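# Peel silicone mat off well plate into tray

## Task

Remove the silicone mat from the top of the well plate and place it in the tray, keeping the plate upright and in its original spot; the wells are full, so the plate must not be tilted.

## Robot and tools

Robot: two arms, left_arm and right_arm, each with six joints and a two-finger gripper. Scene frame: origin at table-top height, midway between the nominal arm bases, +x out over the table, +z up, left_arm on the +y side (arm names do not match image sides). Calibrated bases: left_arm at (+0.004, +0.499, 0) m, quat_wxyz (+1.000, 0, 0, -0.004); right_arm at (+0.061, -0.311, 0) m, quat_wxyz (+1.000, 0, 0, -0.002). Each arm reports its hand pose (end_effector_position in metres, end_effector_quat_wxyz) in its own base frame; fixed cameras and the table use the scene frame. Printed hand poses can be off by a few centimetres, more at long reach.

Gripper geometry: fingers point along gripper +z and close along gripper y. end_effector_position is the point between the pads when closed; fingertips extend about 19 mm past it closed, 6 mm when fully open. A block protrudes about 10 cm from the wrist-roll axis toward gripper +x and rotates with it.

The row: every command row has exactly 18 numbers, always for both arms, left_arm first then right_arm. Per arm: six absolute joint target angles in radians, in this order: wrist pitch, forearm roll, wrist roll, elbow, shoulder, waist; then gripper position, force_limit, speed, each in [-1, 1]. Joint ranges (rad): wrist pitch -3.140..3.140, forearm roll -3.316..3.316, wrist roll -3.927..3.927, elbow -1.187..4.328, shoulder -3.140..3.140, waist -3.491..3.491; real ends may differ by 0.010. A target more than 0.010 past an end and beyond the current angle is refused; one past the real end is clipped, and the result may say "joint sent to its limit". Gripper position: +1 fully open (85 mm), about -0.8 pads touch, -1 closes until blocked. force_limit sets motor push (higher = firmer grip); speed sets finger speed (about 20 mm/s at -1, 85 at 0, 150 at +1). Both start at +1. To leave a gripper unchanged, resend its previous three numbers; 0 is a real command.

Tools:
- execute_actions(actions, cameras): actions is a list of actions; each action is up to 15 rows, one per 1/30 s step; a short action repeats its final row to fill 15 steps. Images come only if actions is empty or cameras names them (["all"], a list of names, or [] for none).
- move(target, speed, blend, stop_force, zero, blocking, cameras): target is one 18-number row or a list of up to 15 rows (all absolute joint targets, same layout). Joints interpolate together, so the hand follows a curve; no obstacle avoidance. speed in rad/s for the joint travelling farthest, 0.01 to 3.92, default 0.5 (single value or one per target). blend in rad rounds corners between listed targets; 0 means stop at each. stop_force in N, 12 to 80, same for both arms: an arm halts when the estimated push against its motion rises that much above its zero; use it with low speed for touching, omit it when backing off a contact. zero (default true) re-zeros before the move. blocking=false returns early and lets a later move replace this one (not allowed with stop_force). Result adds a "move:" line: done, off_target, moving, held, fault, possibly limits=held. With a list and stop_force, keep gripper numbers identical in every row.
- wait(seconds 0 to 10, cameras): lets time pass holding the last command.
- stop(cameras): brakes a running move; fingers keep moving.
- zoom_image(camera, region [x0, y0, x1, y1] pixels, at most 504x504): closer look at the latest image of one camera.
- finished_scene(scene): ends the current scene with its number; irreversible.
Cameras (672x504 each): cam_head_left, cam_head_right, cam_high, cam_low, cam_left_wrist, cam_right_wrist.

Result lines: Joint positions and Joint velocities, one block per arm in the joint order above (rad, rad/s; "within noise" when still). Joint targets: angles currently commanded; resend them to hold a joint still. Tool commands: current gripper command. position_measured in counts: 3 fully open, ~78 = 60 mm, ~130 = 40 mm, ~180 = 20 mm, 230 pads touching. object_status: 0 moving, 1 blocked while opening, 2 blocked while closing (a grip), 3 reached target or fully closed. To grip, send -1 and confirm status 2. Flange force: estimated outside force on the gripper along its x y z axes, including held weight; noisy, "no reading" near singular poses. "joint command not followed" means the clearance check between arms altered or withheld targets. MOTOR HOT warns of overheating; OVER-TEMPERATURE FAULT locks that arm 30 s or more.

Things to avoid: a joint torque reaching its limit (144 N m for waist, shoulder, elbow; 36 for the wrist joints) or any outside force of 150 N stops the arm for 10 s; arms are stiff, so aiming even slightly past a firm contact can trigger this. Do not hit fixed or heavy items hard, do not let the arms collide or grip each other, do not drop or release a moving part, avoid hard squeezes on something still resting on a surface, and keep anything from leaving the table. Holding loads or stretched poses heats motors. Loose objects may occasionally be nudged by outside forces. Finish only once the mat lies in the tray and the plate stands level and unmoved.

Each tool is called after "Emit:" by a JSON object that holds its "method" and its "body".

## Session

Emit:
{"method": "execute_actions", "body": {"actions": []}}

Emit:
{"method": "zoom_image", "body": {"camera": "cam_head_left", "region": [280, 260, 520, 400]}}

Emit:
{"method": "zoom_image", "body": {"camera": "cam_head_right", "region": [300, 260, 540, 400]}}

Scene clock: 0.00 s.
left_arm: end_effector_position=(+0.6318, -0.2383, +0.3003) position_measured=3 object_status=3 end_effector_quat_wxyz=(-0.093, -0.543, +0.821, -0.148) | right_arm: end_effector_position=(+0.3431, +0.3387, +0.3078) position_measured=3 object_status=3 end_effector_quat_wxyz=(-0.158, -0.467, +0.861, -0.125)
Joint names: [wrist pitch, forearm roll, wrist roll, elbow, shoulder, waist]
Joint positions: left_arm=[-1.572 0.351 1.186 0.53 0.514 -0.014] | right_arm=[-2.034 0.039 -0.071 0.446 0.388 1.075]
Joint velocities: within noise
Flange force (N): no reading
Joint targets: left_arm=[-1.572 0.351 1.186 0.530 0.514 -0.014] | right_arm=[-2.034 0.039 -0.071 0.446 0.388 1.075]
Tool commands: left_gripper/position=+1.0 left_gripper/force_limit=+1.0 left_gripper/speed=+1.0 right_gripper/position=+1.0 right_gripper/force_limit=+1.0 right_gripper/speed=+1.0

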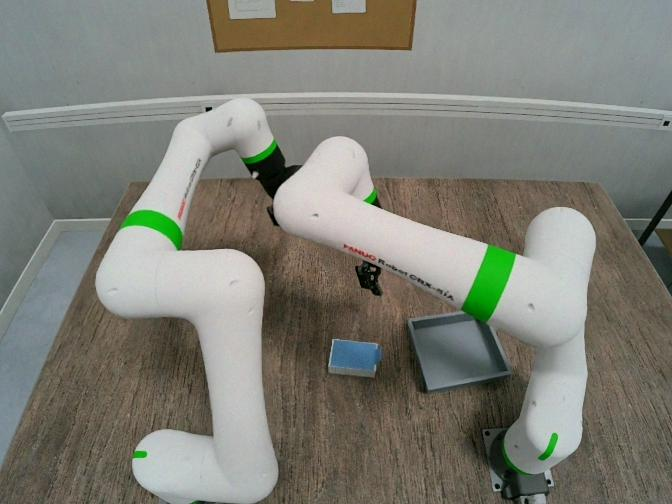

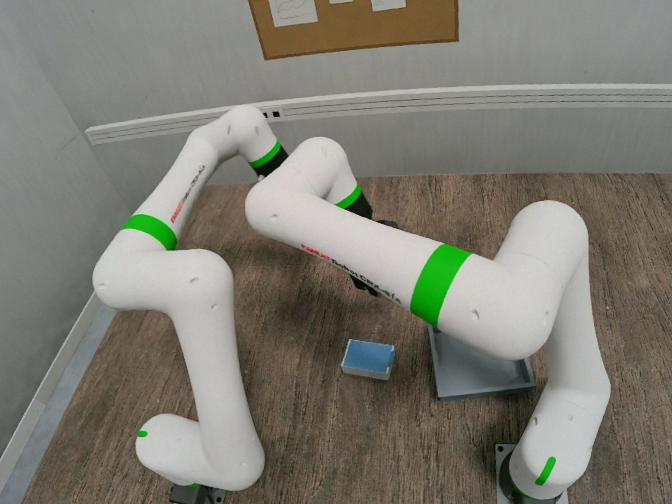

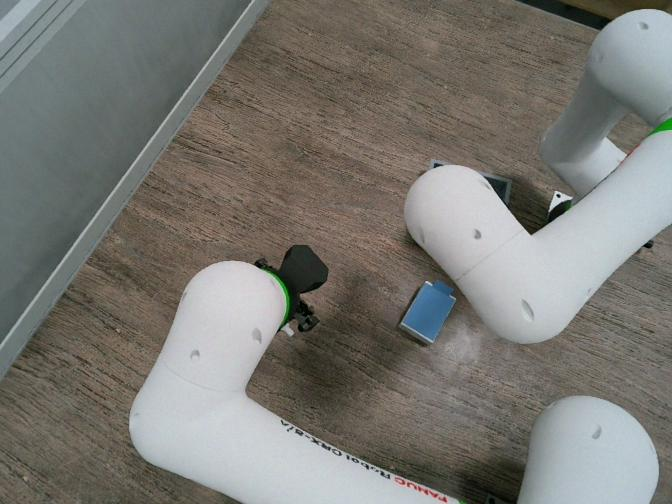

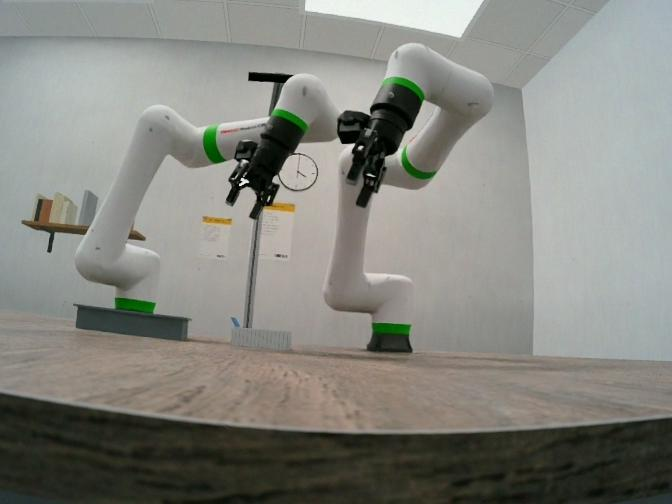

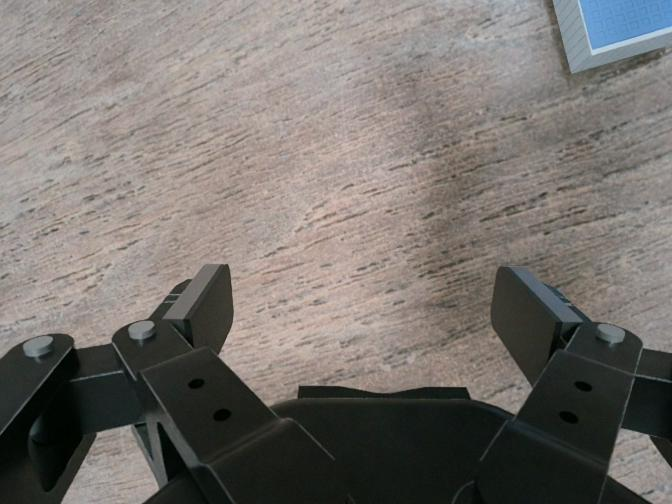

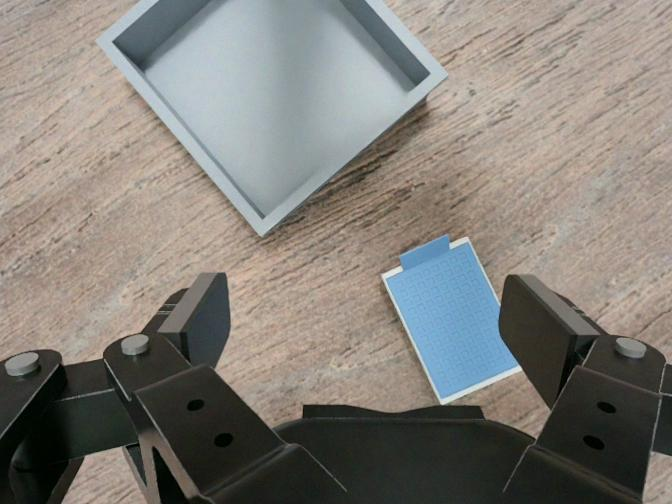

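Scaled by 2.100 from the camera's 672x504 image, which has a finer 960x720 frame.

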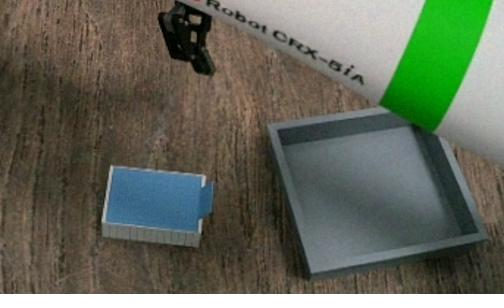

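Scaled by 2.100 from the camera's 672x504 image, which has a finer 960x720 frame.

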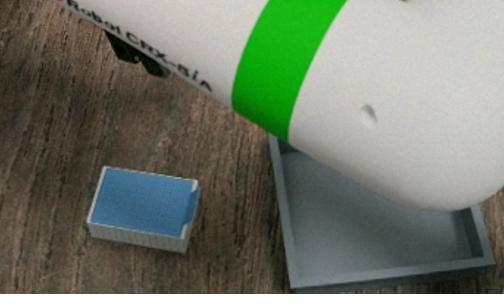

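Emit:
{"method": "move", "body": {"target": [-1.8177,0.2006,-1.571,0.0982,0.4,0.1,-1,-0.5,0,-1.494,0,-1.432,-0.043,0.033,1.432,-0.1,-1,0], "speed": 0.9, "cameras": ["cam_right_wrist","cam_low","cam_head_left"]}}

Emit:
{"method": "zoom_image", "body": {"camera": "cam_right_wrist", "region": [200, 220, 480, 430]}}

Emit:
{"method": "zoom_image", "body": {"camera": "cam_low", "region": [200, 260, 360, 380]}}

Scene clock: 3.83 s.
left_arm: end_effector_position=(+0.4335, -0.1452, +0.1988) position_measured=232 object_status=3 end_effector_quat_wxyz=(-0.107, +0.641, +0.712, -0.267) | right_arm: end_effector_position=(+0.1900, +0.4203, +0.2498) position_measured=141 object_status=3 end_effector_quat_wxyz=(+0.000, +0.000, +1.000, +0.000)
Joint names: [wrist pitch, forearm roll, wrist roll, elbow, shoulder, waist]
Joint positions: left_arm=[-1.818 0.201 -1.571 0.098 0.4 0.1] | right_arm=[-1.494 0 -1.432 -0.043 0.033 1.432]
Flange force (N): left_arm=[-5.2 10.8 -3.7] | right_arm=[1.7 -2.6 2.7]
Joint targets: left_arm=[-1.818 0.201 -1.571 0.098 0.400 0.100] | right_arm=[-1.494 0.000 -1.432 -0.043 0.033 1.432]
move: done
Images, in order (width x height): cam_head_left 672x504, cam_low 672x504, cam_right_wrist 672x504.

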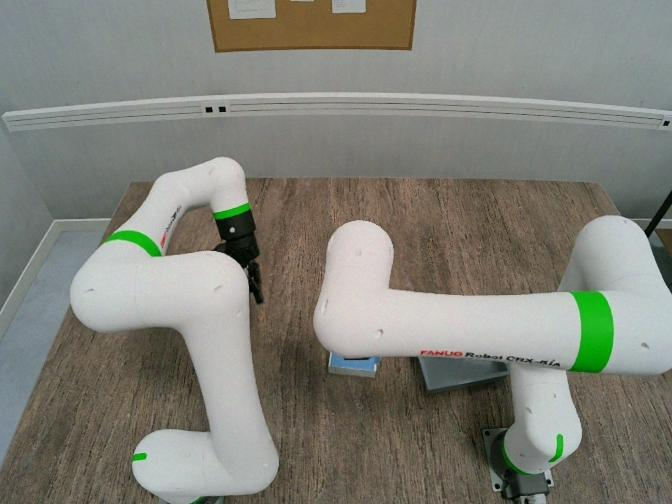

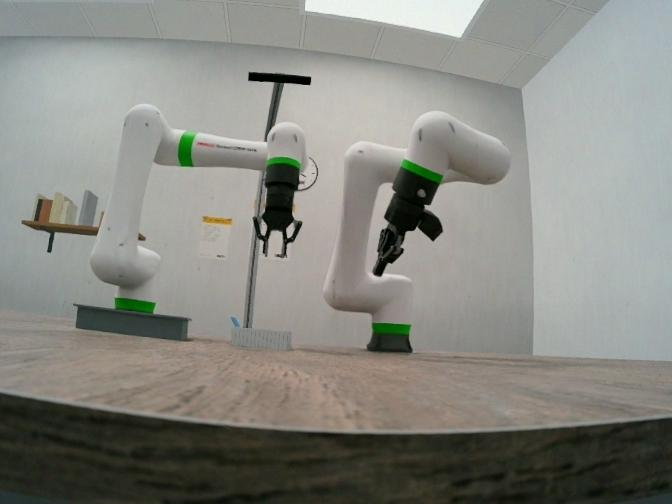

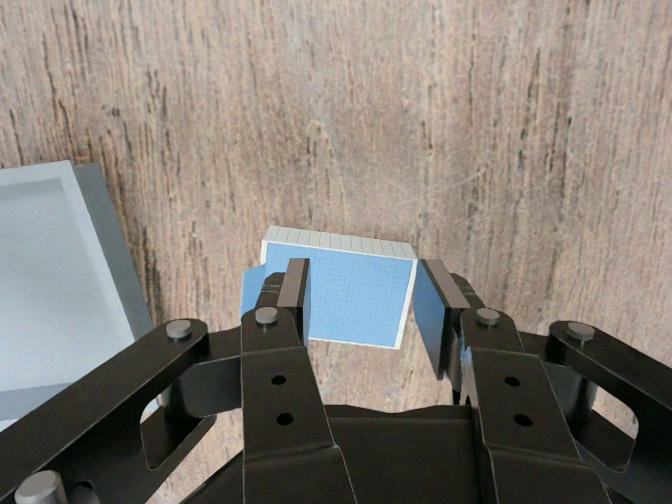

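Scaled by 1.800 from the camera's 672x504 image, which has a finer 960x720 frame.

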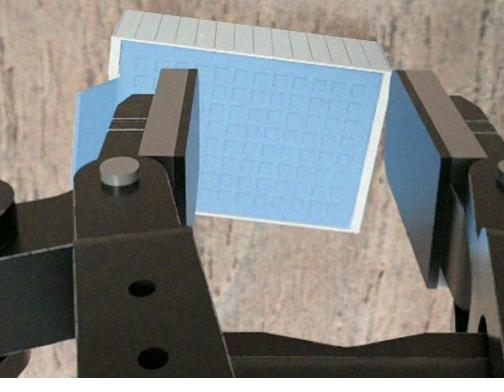

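Scaled by 3.150 from the camera's 672x504 image, which has a finer 960x720 frame.

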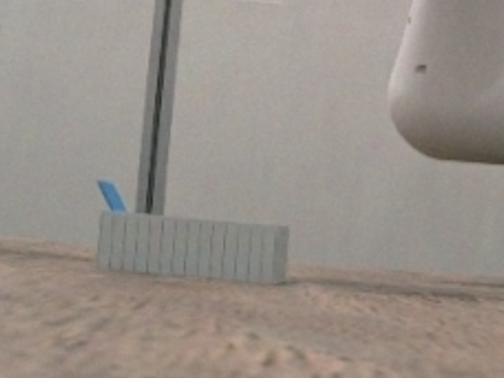

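Emit:
{"method": "move", "body": {"target": [-1.8177,0.2006,-1.571,0.0982,0.4,0.1,-1,-0.5,0,-1.1607,0,-1.2937,-0.3227,0.0874,1.1687,-0.1,-1,0], "speed": 0.6, "cameras": ["cam_right_wrist","cam_low"]}}

Emit:
{"method": "zoom_image", "body": {"camera": "cam_right_wrist", "region": [220, 220, 520, 445]}}

Emit:
{"method": "zoom_image", "body": {"camera": "cam_low", "region": [180, 260, 340, 380]}}

Scene clock: 5.57 s.
left_arm: end_effector_position=(+0.4335, -0.1452, +0.1988) position_measured=232 object_status=3 end_effector_quat_wxyz=(-0.107, +0.641, +0.712, -0.267) | right_arm: end_effector_position=(+0.2879, +0.3450, +0.1096) position_measured=141 object_status=3 end_effector_quat_wxyz=(+0.000, +0.062, +0.998, +0.000)
Joint names: [wrist pitch, forearm roll, wrist roll, elbow, shoulder, waist]
Joint positions: left_arm=[-1.818 0.201 -1.571 0.098 0.4 0.1] | right_arm=[-1.161 0 -1.294 -0.323 0.087 1.169]
Flange force (N): left_arm=[-5.5 10.8 -4.3] | right_arm=[2.8 -2.9 2.3]
Joint targets: left_arm=[-1.818 0.201 -1.571 0.098 0.400 0.100] | right_arm=[-1.161 0.000 -1.294 -0.323 0.087 1.169]
move: done
Images, in order (width x height): cam_low 672x504, cam_right_wrist 672x504.

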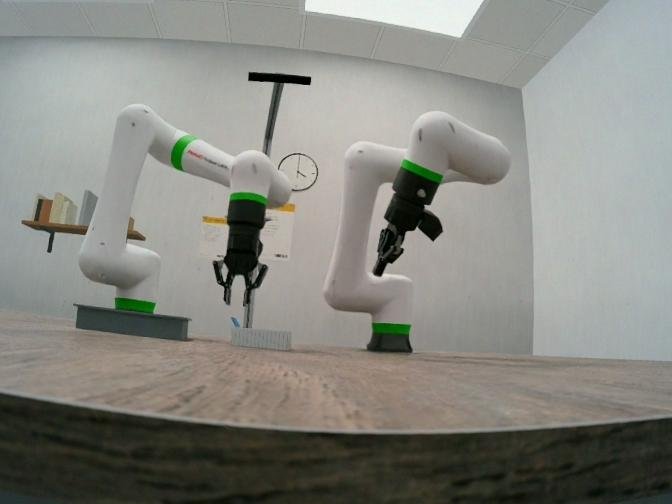

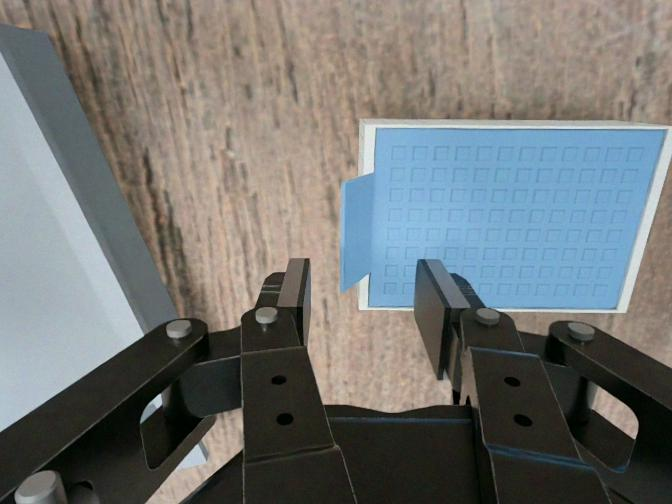

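Scaled by 1.680 from the camera's 672x504 image, which has a finer 960x720 frame.

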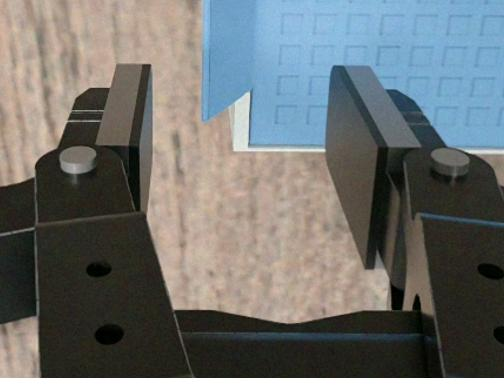

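Scaled by 3.150 from the camera's 672x504 image, which has a finer 960x720 frame.

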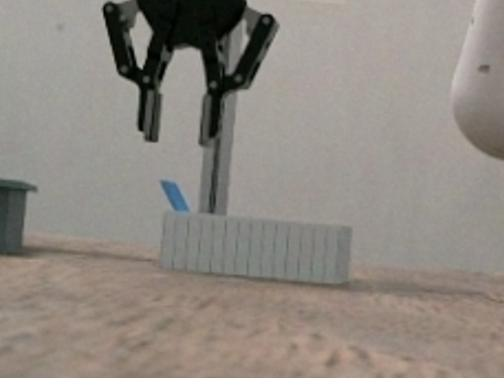

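Emit:
{"method": "move", "body": {"target": [-1.8177,0.2006,-1.571,0.0982,0.4,0.1,-1,-0.5,0,-1.0600,0,-1.3244,-0.3948,0.1160,1.1994,-0.1,-1,0], "speed": 0.2, "cameras": ["cam_right_wrist","cam_low"]}}

Emit:
{"method": "zoom_image", "body": {"camera": "cam_low", "region": [180, 260, 340, 380]}}

Scene clock: 6.63 s.
left_arm: end_effector_position=(+0.4335, -0.1452, +0.1988) position_measured=232 object_status=3 end_effector_quat_wxyz=(-0.107, +0.641, +0.712, -0.267) | right_arm: end_effector_position=(+0.2745, +0.3466, +0.0697) position_measured=141 object_status=3 end_effector_quat_wxyz=(+0.000, +0.062, +0.998, +0.000)
Joint names: [wrist pitch, forearm roll, wrist roll, elbow, shoulder, waist]
Joint positions: left_arm=[-1.818 0.201 -1.571 0.098 0.4 0.1] | right_arm=[-1.06 0 -1.324 -0.395 0.116 1.199]
Flange force (N): left_arm=[-5.4 11.1 -4.3] | right_arm=[2.3 -2.3 1.5]
Joint targets: left_arm=[-1.818 0.201 -1.571 0.098 0.400 0.100] | right_arm=[-1.060 0.000 -1.324 -0.395 0.116 1.199]
move: done
Images, in order (width x height): cam_low 672x504, cam_right_wrist 672x504.

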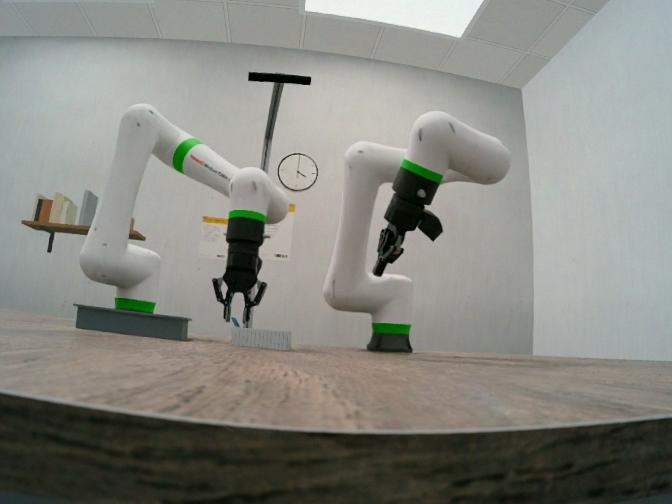

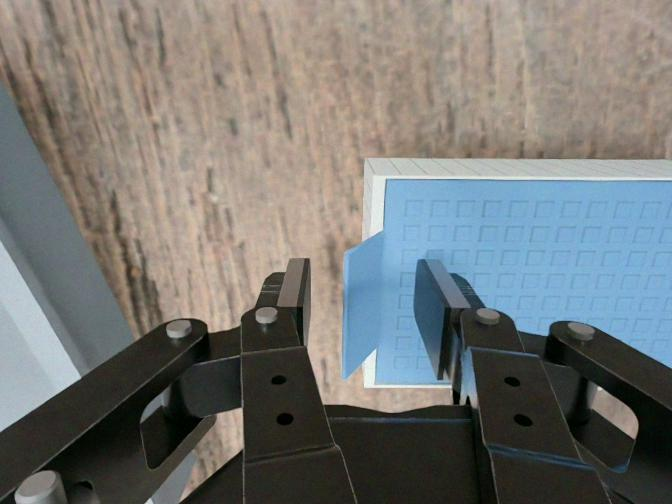

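Scaled by 3.150 from the camera's 672x504 image, which has a finer 960x720 frame.

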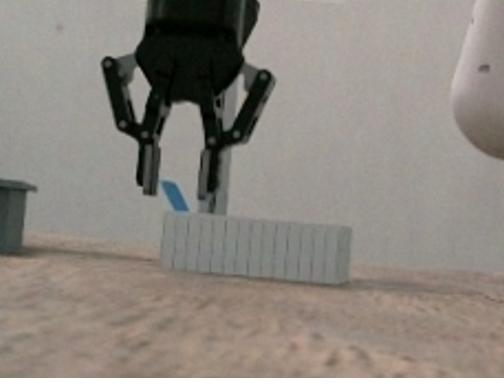

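Emit:
{"method": "move", "body": {"target": [[-1.9143,0.1708,-1.571,0.2962,0.55,-0.05,-1,-0.5,0,-1.0600,0,-1.3244,-0.3948,0.1160,1.1994,-1,-0.3,-0.8],[-1.9143,0.1708,-1.571,0.2962,0.8982,-0.22,-1,-0.5,0,-1.0600,0,-1.3244,-0.3948,0.1160,1.1994,-1,-0.3,-0.8],[-1.9143,0.1708,-1.571,0.2962,0.8982,-0.3186,-1,-0.5,0,-1.0600,0,-1.3244,-0.3948,0.1160,1.1994,-1,-0.3,-0.8]], "speed": [0.5,0.4,0.06], "blend": [0.05,0.01,0], "cameras": ["cam_right_wrist","cam_low","cam_high"]}}

Emit:
{"method": "zoom_image", "body": {"camera": "cam_low", "region": [180, 230, 380, 380]}}

Emit:
{"method": "zoom_image", "body": {"camera": "cam_high", "region": [320, 250, 520, 400]}}

Scene clock: 11.70 s.
left_arm: end_effector_position=(+0.3590, -0.3060, +0.0358) position_measured=232 object_status=3 end_effector_quat_wxyz=(-0.318, +0.712, +0.529, -0.334) | right_arm: end_effector_position=(+0.2745, +0.3466, +0.0697) position_measured=227 object_status=2 end_effector_quat_wxyz=(+0.000, +0.062, +0.998, +0.000)
Joint names: [wrist pitch, forearm roll, wrist roll, elbow, shoulder, waist]
Joint positions: left_arm=[-1.914 0.171 -1.571 0.296 0.898 -0.319] | right_arm=[-1.06 0 -1.324 -0.395 0.116 1.199]
Flange force (N): left_arm=[-5.1 12.8 -5.7] | right_arm=[2.3 -2.8 -0.1]
Joint targets: left_arm=[-1.914 0.171 -1.571 0.296 0.898 -0.319] | right_arm=[-1.060 0.000 -1.324 -0.395 0.116 1.199]
move: done; blend cut to 0 rad at target 1
Images, in order (width x height): cam_high 672x504, cam_low 672x504, cam_right_wrist 672x504.

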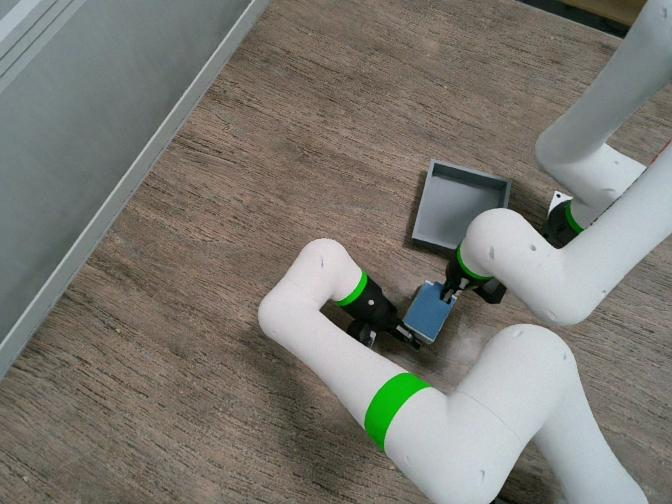

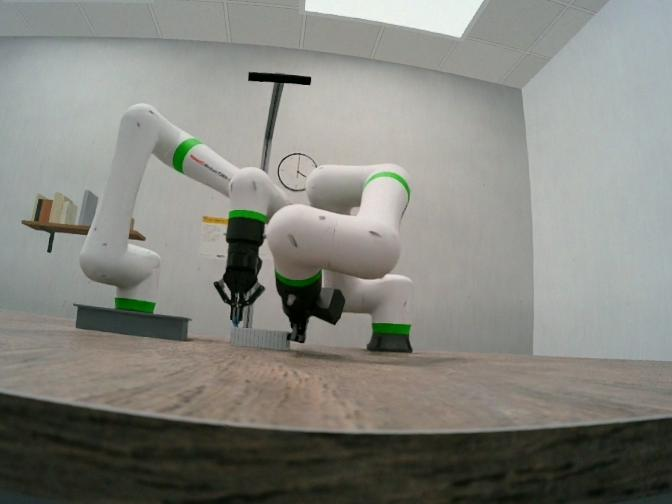

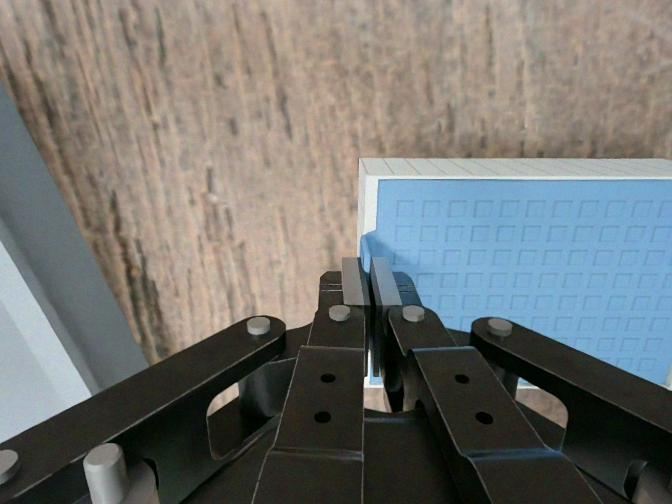

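Scaled by 2.520 from the camera's 672x504 image, which has a finer 960x720 frame.

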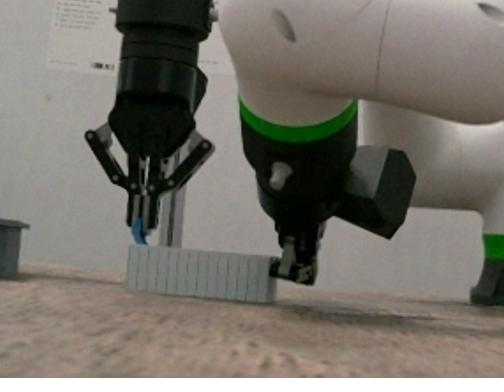

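Scaled by 2.520 from the camera's 672x504 image, which has a finer 960x720 frame.

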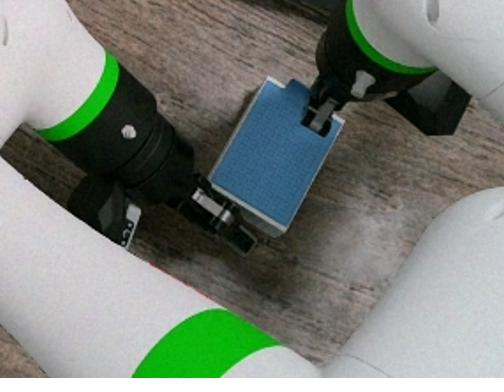

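Emit:
{"method": "move", "body": {"target": [[-1.9143,0.1708,-1.571,0.2962,0.8982,-0.3186,-1,-0.5,0,-1.0882,0,-1.3353,-0.3365,0.1461,1.2103,-1,-0.3,-0.8],[-1.9143,0.1708,-1.571,0.2962,0.8982,-0.3186,-1,-0.5,0,-0.5609,-0.3924,-0.9318,-0.5581,-0.0918,1.0780,-1,-0.3,-0.8]], "speed": [0.06,0.12], "blend": 0.01, "cameras": ["cam_right_wrist","cam_low","cam_high"]}}

Emit:
{"method": "zoom_image", "body": {"camera": "cam_low", "region": [180, 230, 380, 380]}}

Scene clock: 18.67 s.
left_arm: end_effector_position=(+0.3590, -0.3060, +0.0358) position_measured=232 object_status=3 end_effector_quat_wxyz=(-0.318, +0.712, +0.529, -0.334) | right_arm: end_effector_position=(+0.2823, +0.4062, +0.0995) position_measured=227 object_status=2 end_effector_quat_wxyz=(+0.019, +0.062, +0.952, +0.300)
Joint names: [wrist pitch, forearm roll, wrist roll, elbow, shoulder, waist]
Joint positions: left_arm=[-1.914 0.171 -1.571 0.296 0.898 -0.319] | right_arm=[-0.561 -0.392 -0.932 -0.558 -0.092 1.078]
Flange force (N): left_arm=[-3.5 13.4 -6.5] | right_arm=[6.3 -2.5 -1.7]
Joint targets: left_arm=[-1.914 0.171 -1.571 0.296 0.898 -0.319] | right_arm=[-0.561 -0.392 -0.932 -0.558 -0.092 1.078]
move: done
Images, in order (width x height): cam_high 672x504, cam_low 672x504, cam_right_wrist 672x504.

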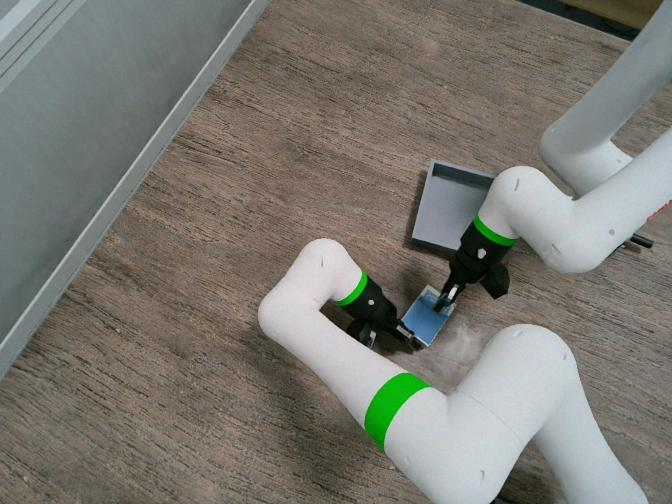

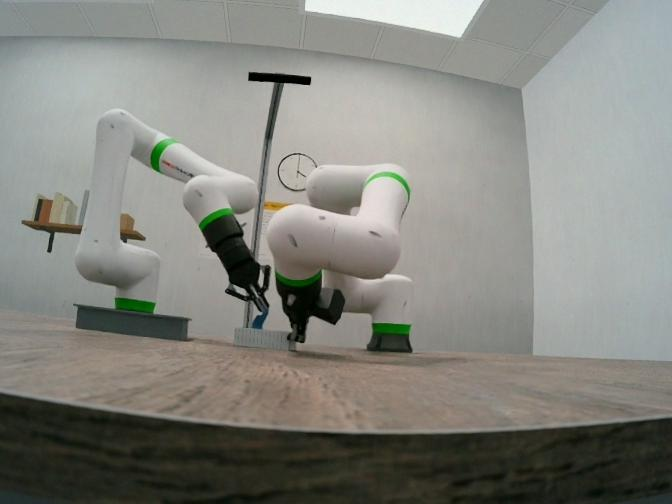

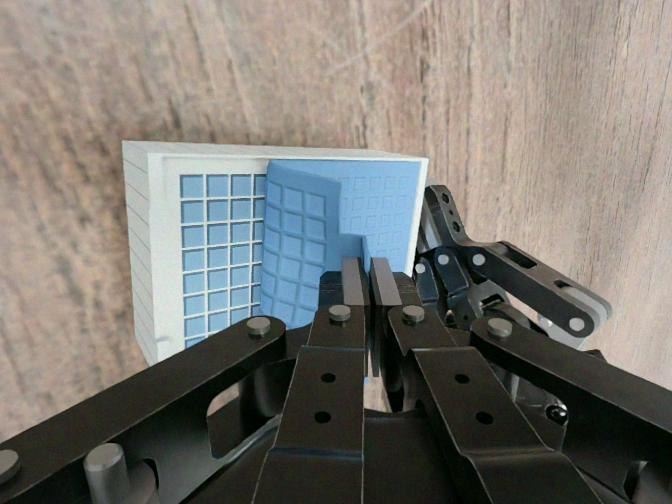

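Scaled by 2.520 from the camera's 672x504 image, which has a finer 960x720 frame.

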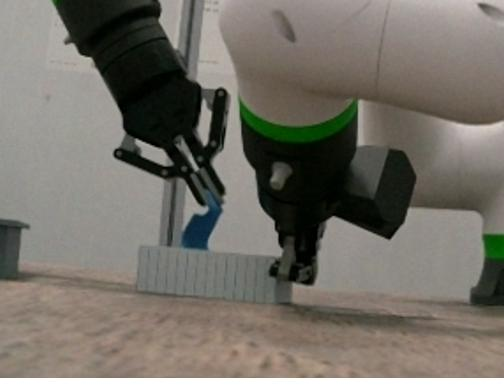

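Emit:
{"method": "move", "body": {"target": [[-1.9143,0.1708,-1.571,0.2962,0.8982,-0.3186,-1,-0.5,0,-0.5468,-0.3363,-1.0276,-0.4530,0.0090,1.1364,-1,-0.3,-0.8],[-1.9143,0.1708,-1.571,0.2962,0.8982,-0.3186,-1,-0.5,0,-0.6542,-0.2753,-1.1074,-0.3948,-0.0491,1.1479,-1,-0.3,-0.8],[-1.9143,0.1708,-1.571,0.2962,0.8982,-0.3186,-1,-0.5,0,-0.7138,-0.2219,-1.1887,-0.2490,0.0256,1.1867,-1,-0.3,-0.8]], "speed": 0.06, "blend": 0.01, "cameras": ["cam_right_wrist","cam_low","cam_high"]}}

Emit:
{"method": "zoom_image", "body": {"camera": "cam_low", "region": [180, 230, 380, 380]}}

Scene clock: 25.63 s.
left_arm: end_effector_position=(+0.3590, -0.3060, +0.0358) position_measured=232 object_status=3 end_effector_quat_wxyz=(-0.318, +0.712, +0.529, -0.334) | right_arm: end_effector_position=(+0.2969, +0.5162, +0.1947) position_measured=227 object_status=2 end_effector_quat_wxyz=(+0.020, +0.060, +0.952, +0.300)
Joint names: [wrist pitch, forearm roll, wrist roll, elbow, shoulder, waist]
Joint positions: left_arm=[-1.914 0.171 -1.571 0.296 0.898 -0.319] | right_arm=[-0.714 -0.222 -1.189 -0.249 0.026 1.187]
Flange force (N): left_arm=[-4.0 13.6 -6.2] | right_arm=[3.9 -2.5 -0.2]
Joint targets: left_arm=[-1.914 0.171 -1.571 0.296 0.898 -0.319] | right_arm=[-0.714 -0.222 -1.189 -0.249 0.026 1.187]
move: done
Images, in order (width x height): cam_high 672x504, cam_low 672x504, cam_right_wrist 672x504.

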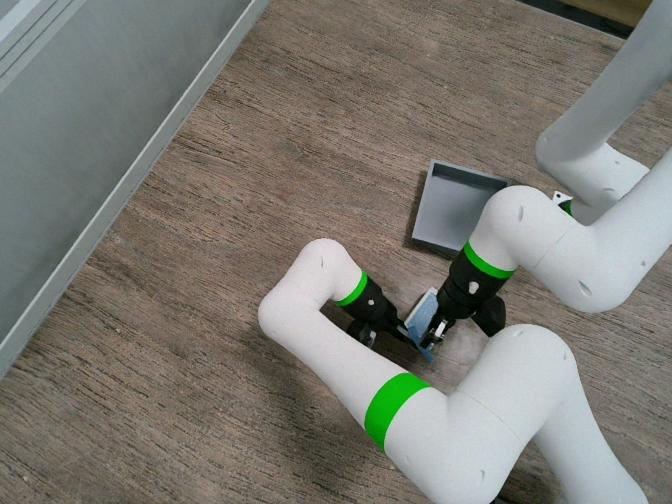

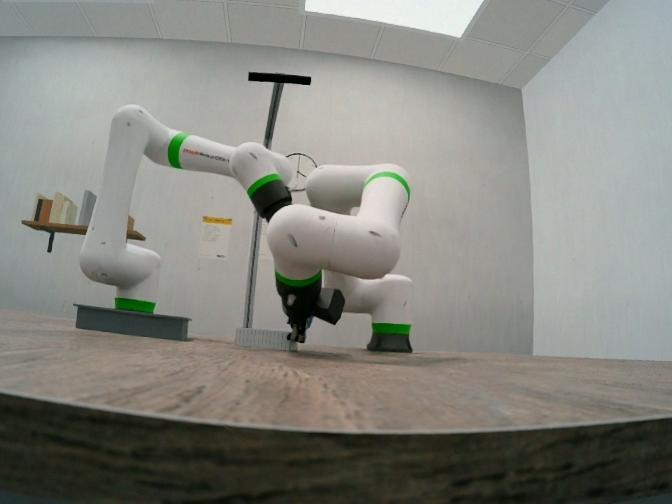

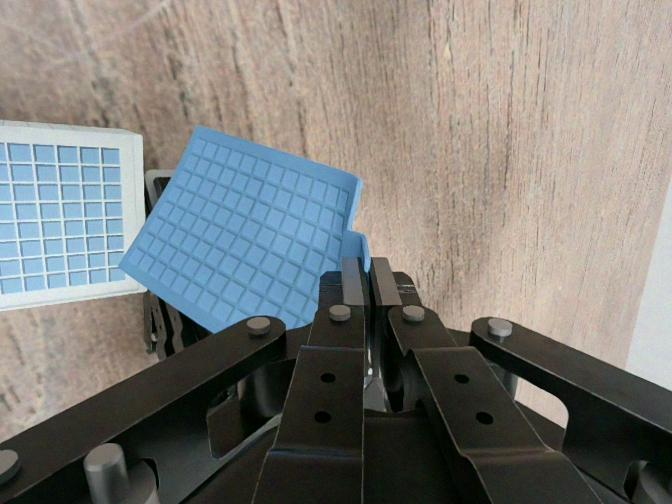

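Scaled by 2.520 from the camera's 672x504 image, which has a finer 960x720 frame.

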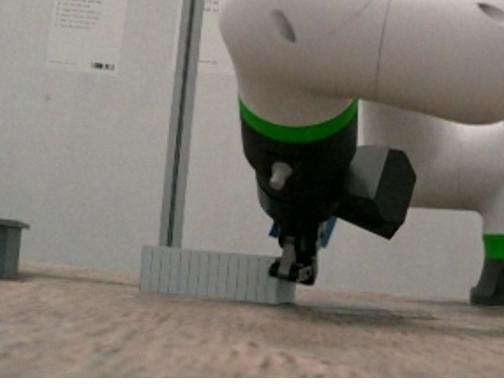

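Emit:
{"method": "move", "body": {"target": [[-1.9143,0.1708,-1.571,0.2962,0.8982,-0.3186,-1,-0.5,0,-1.847,0,-1.2,0.274,-0.002,1.15,-1,-0.3,-0.8],[-1.9143,0.1708,-1.571,0.2962,0.8982,-0.346,-1,-0.5,0,-1.5792,0,-0.654,-0.3541,-0.3625,0.654,-1,-0.3,-0.8]], "speed": [0.4,0.4], "blend": 0.08, "cameras": ["cam_right_wrist","cam_head_left","cam_low"]}}

Scene clock: 30.77 s.
left_arm: end_effector_position=(+0.3505, -0.3157, +0.0358) position_measured=232 object_status=3 end_effector_quat_wxyz=(-0.323, +0.720, +0.519, -0.330) | right_arm: end_effector_position=(+0.3050, +0.0700, +0.2596) position_measured=227 object_status=2 end_effector_quat_wxyz=(+0.000, +0.000, +1.000, +0.000)
Joint names: [wrist pitch, forearm roll, wrist roll, elbow, shoulder, waist]
Joint positions: left_arm=[-1.914 0.171 -1.571 0.296 0.898 -0.346] | right_arm=[-1.579 0 -0.654 -0.354 -0.362 0.654]
Flange force (N): left_arm=[-3.8 13.1 -6.4] | right_arm=[4.9 -0.3 3.6]
Joint targets: left_arm=[-1.914 0.171 -1.571 0.296 0.898 -0.346] | right_arm=[-1.579 0.000 -0.654 -0.354 -0.363 0.654]
move: done
Images, in order (width x height): cam_head_left 672x504, cam_low 672x504, cam_right_wrist 672x504.

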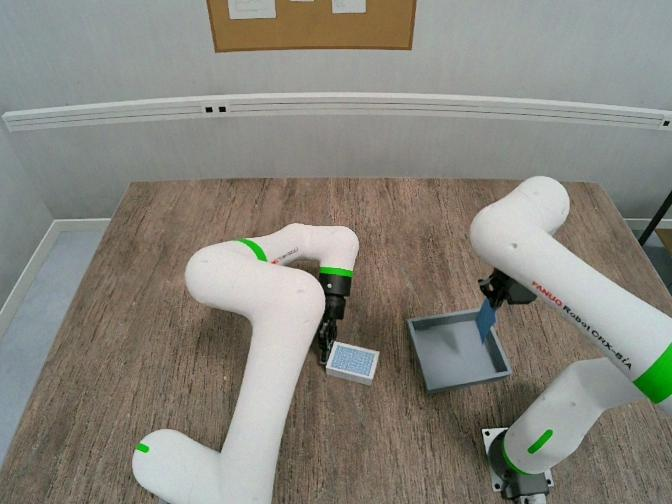

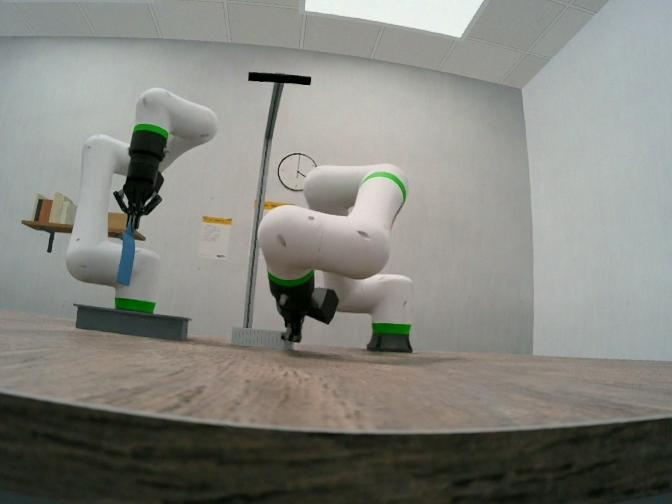

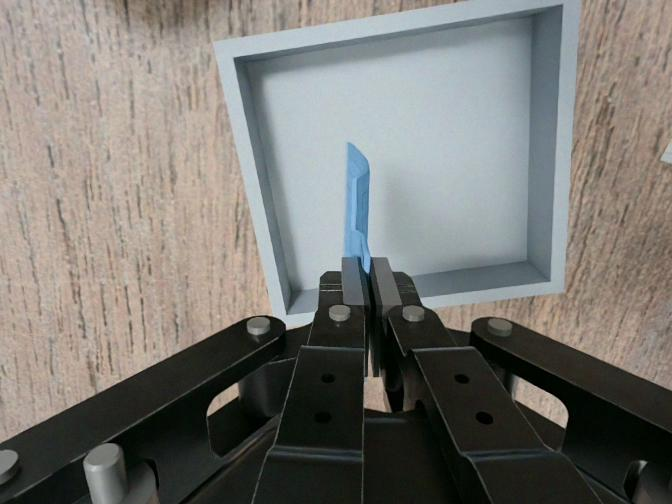

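Emit:
{"method": "move", "body": {"target": [[-1.9143,0.1708,-1.571,0.2962,0.8982,-0.25,-1,-0.5,0,-1.3576,0,-0.6762,-0.5782,-0.3650,0.6762,-1,-0.3,-0.8],[-1.9143,0.1708,-1.571,0.2962,0.65,-0.15,-1,-0.5,0,-1.0258,0,-0.8741,-0.7004,-0.1554,0.8741,-1,-0.3,-0.8],[-1.9143,0.1708,-1.571,0.2962,0.65,-0.15,-1,-0.5,0,-1.0258,0,-0.8741,-0.7004,-0.1554,0.8741,-0.2,-0.3,-0.9],[-1.9143,0.1708,-1.571,0.2962,0.65,-0.15,-1,-0.5,0,-1.4198,0,-0.8741,-0.4505,-0.2995,0.8741,-0.2,-0.3,-0.9]], "speed": [0.4,0.18,0.1,0.25], "blend": [0.02,0,0,0], "cameras": ["cam_right_wrist","cam_low","cam_head_left"]}}

Scene clock: 37.30 s.
left_arm: end_effector_position=(+0.4283, -0.2448, +0.1477) position_measured=232 object_status=3 end_effector_quat_wxyz=(-0.202, +0.710, +0.611, -0.287) | right_arm: end_effector_position=(+0.2949, +0.1498, +0.1997) position_measured=154 object_status=3 end_effector_quat_wxyz=(+0.000, +0.000, +1.000, +0.000)
Joint names: [wrist pitch, forearm roll, wrist roll, elbow, shoulder, waist]
Joint positions: left_arm=[-1.914 0.171 -1.571 0.296 0.65 -0.15] | right_arm=[-1.42 0 -0.874 -0.451 -0.299 0.874]
Flange force (N): left_arm=[-4.9 12.9 -5.7] | right_arm=[3.9 -1.2 2.3]
Joint targets: left_arm=[-1.914 0.171 -1.571 0.296 0.650 -0.150] | right_arm=[-1.420 0.000 -0.874 -0.450 -0.299 0.874]
move: done
Images, in order (width x height): cam_head_left 672x504, cam_low 672x504, cam_right_wrist 672x504.

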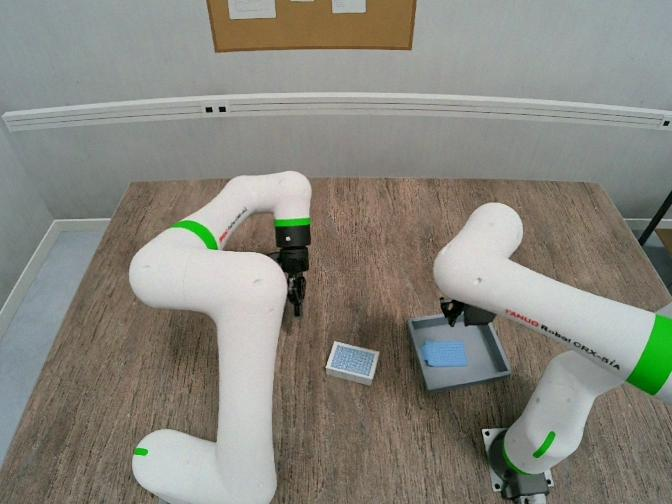

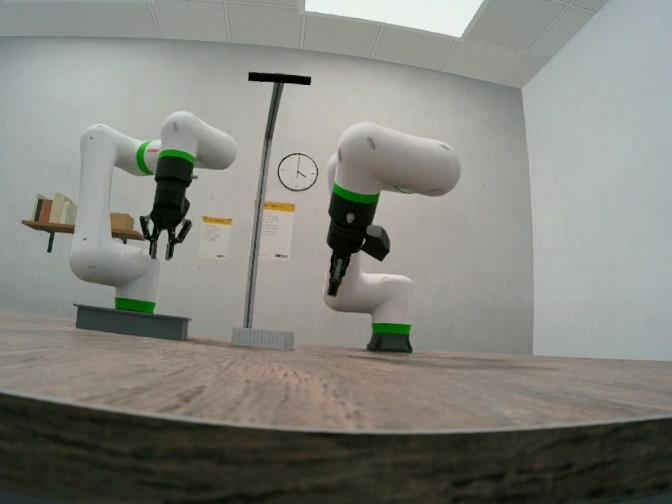

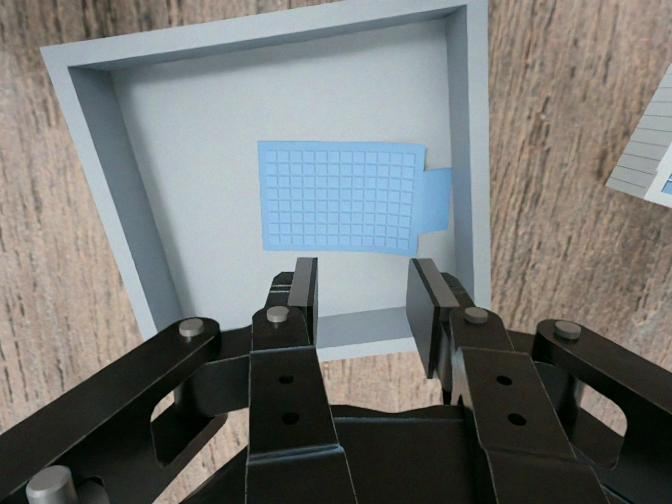

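Emit:
{"method": "finished_scene", "body": {"scene": 2}}

The scene is finished: the task was done.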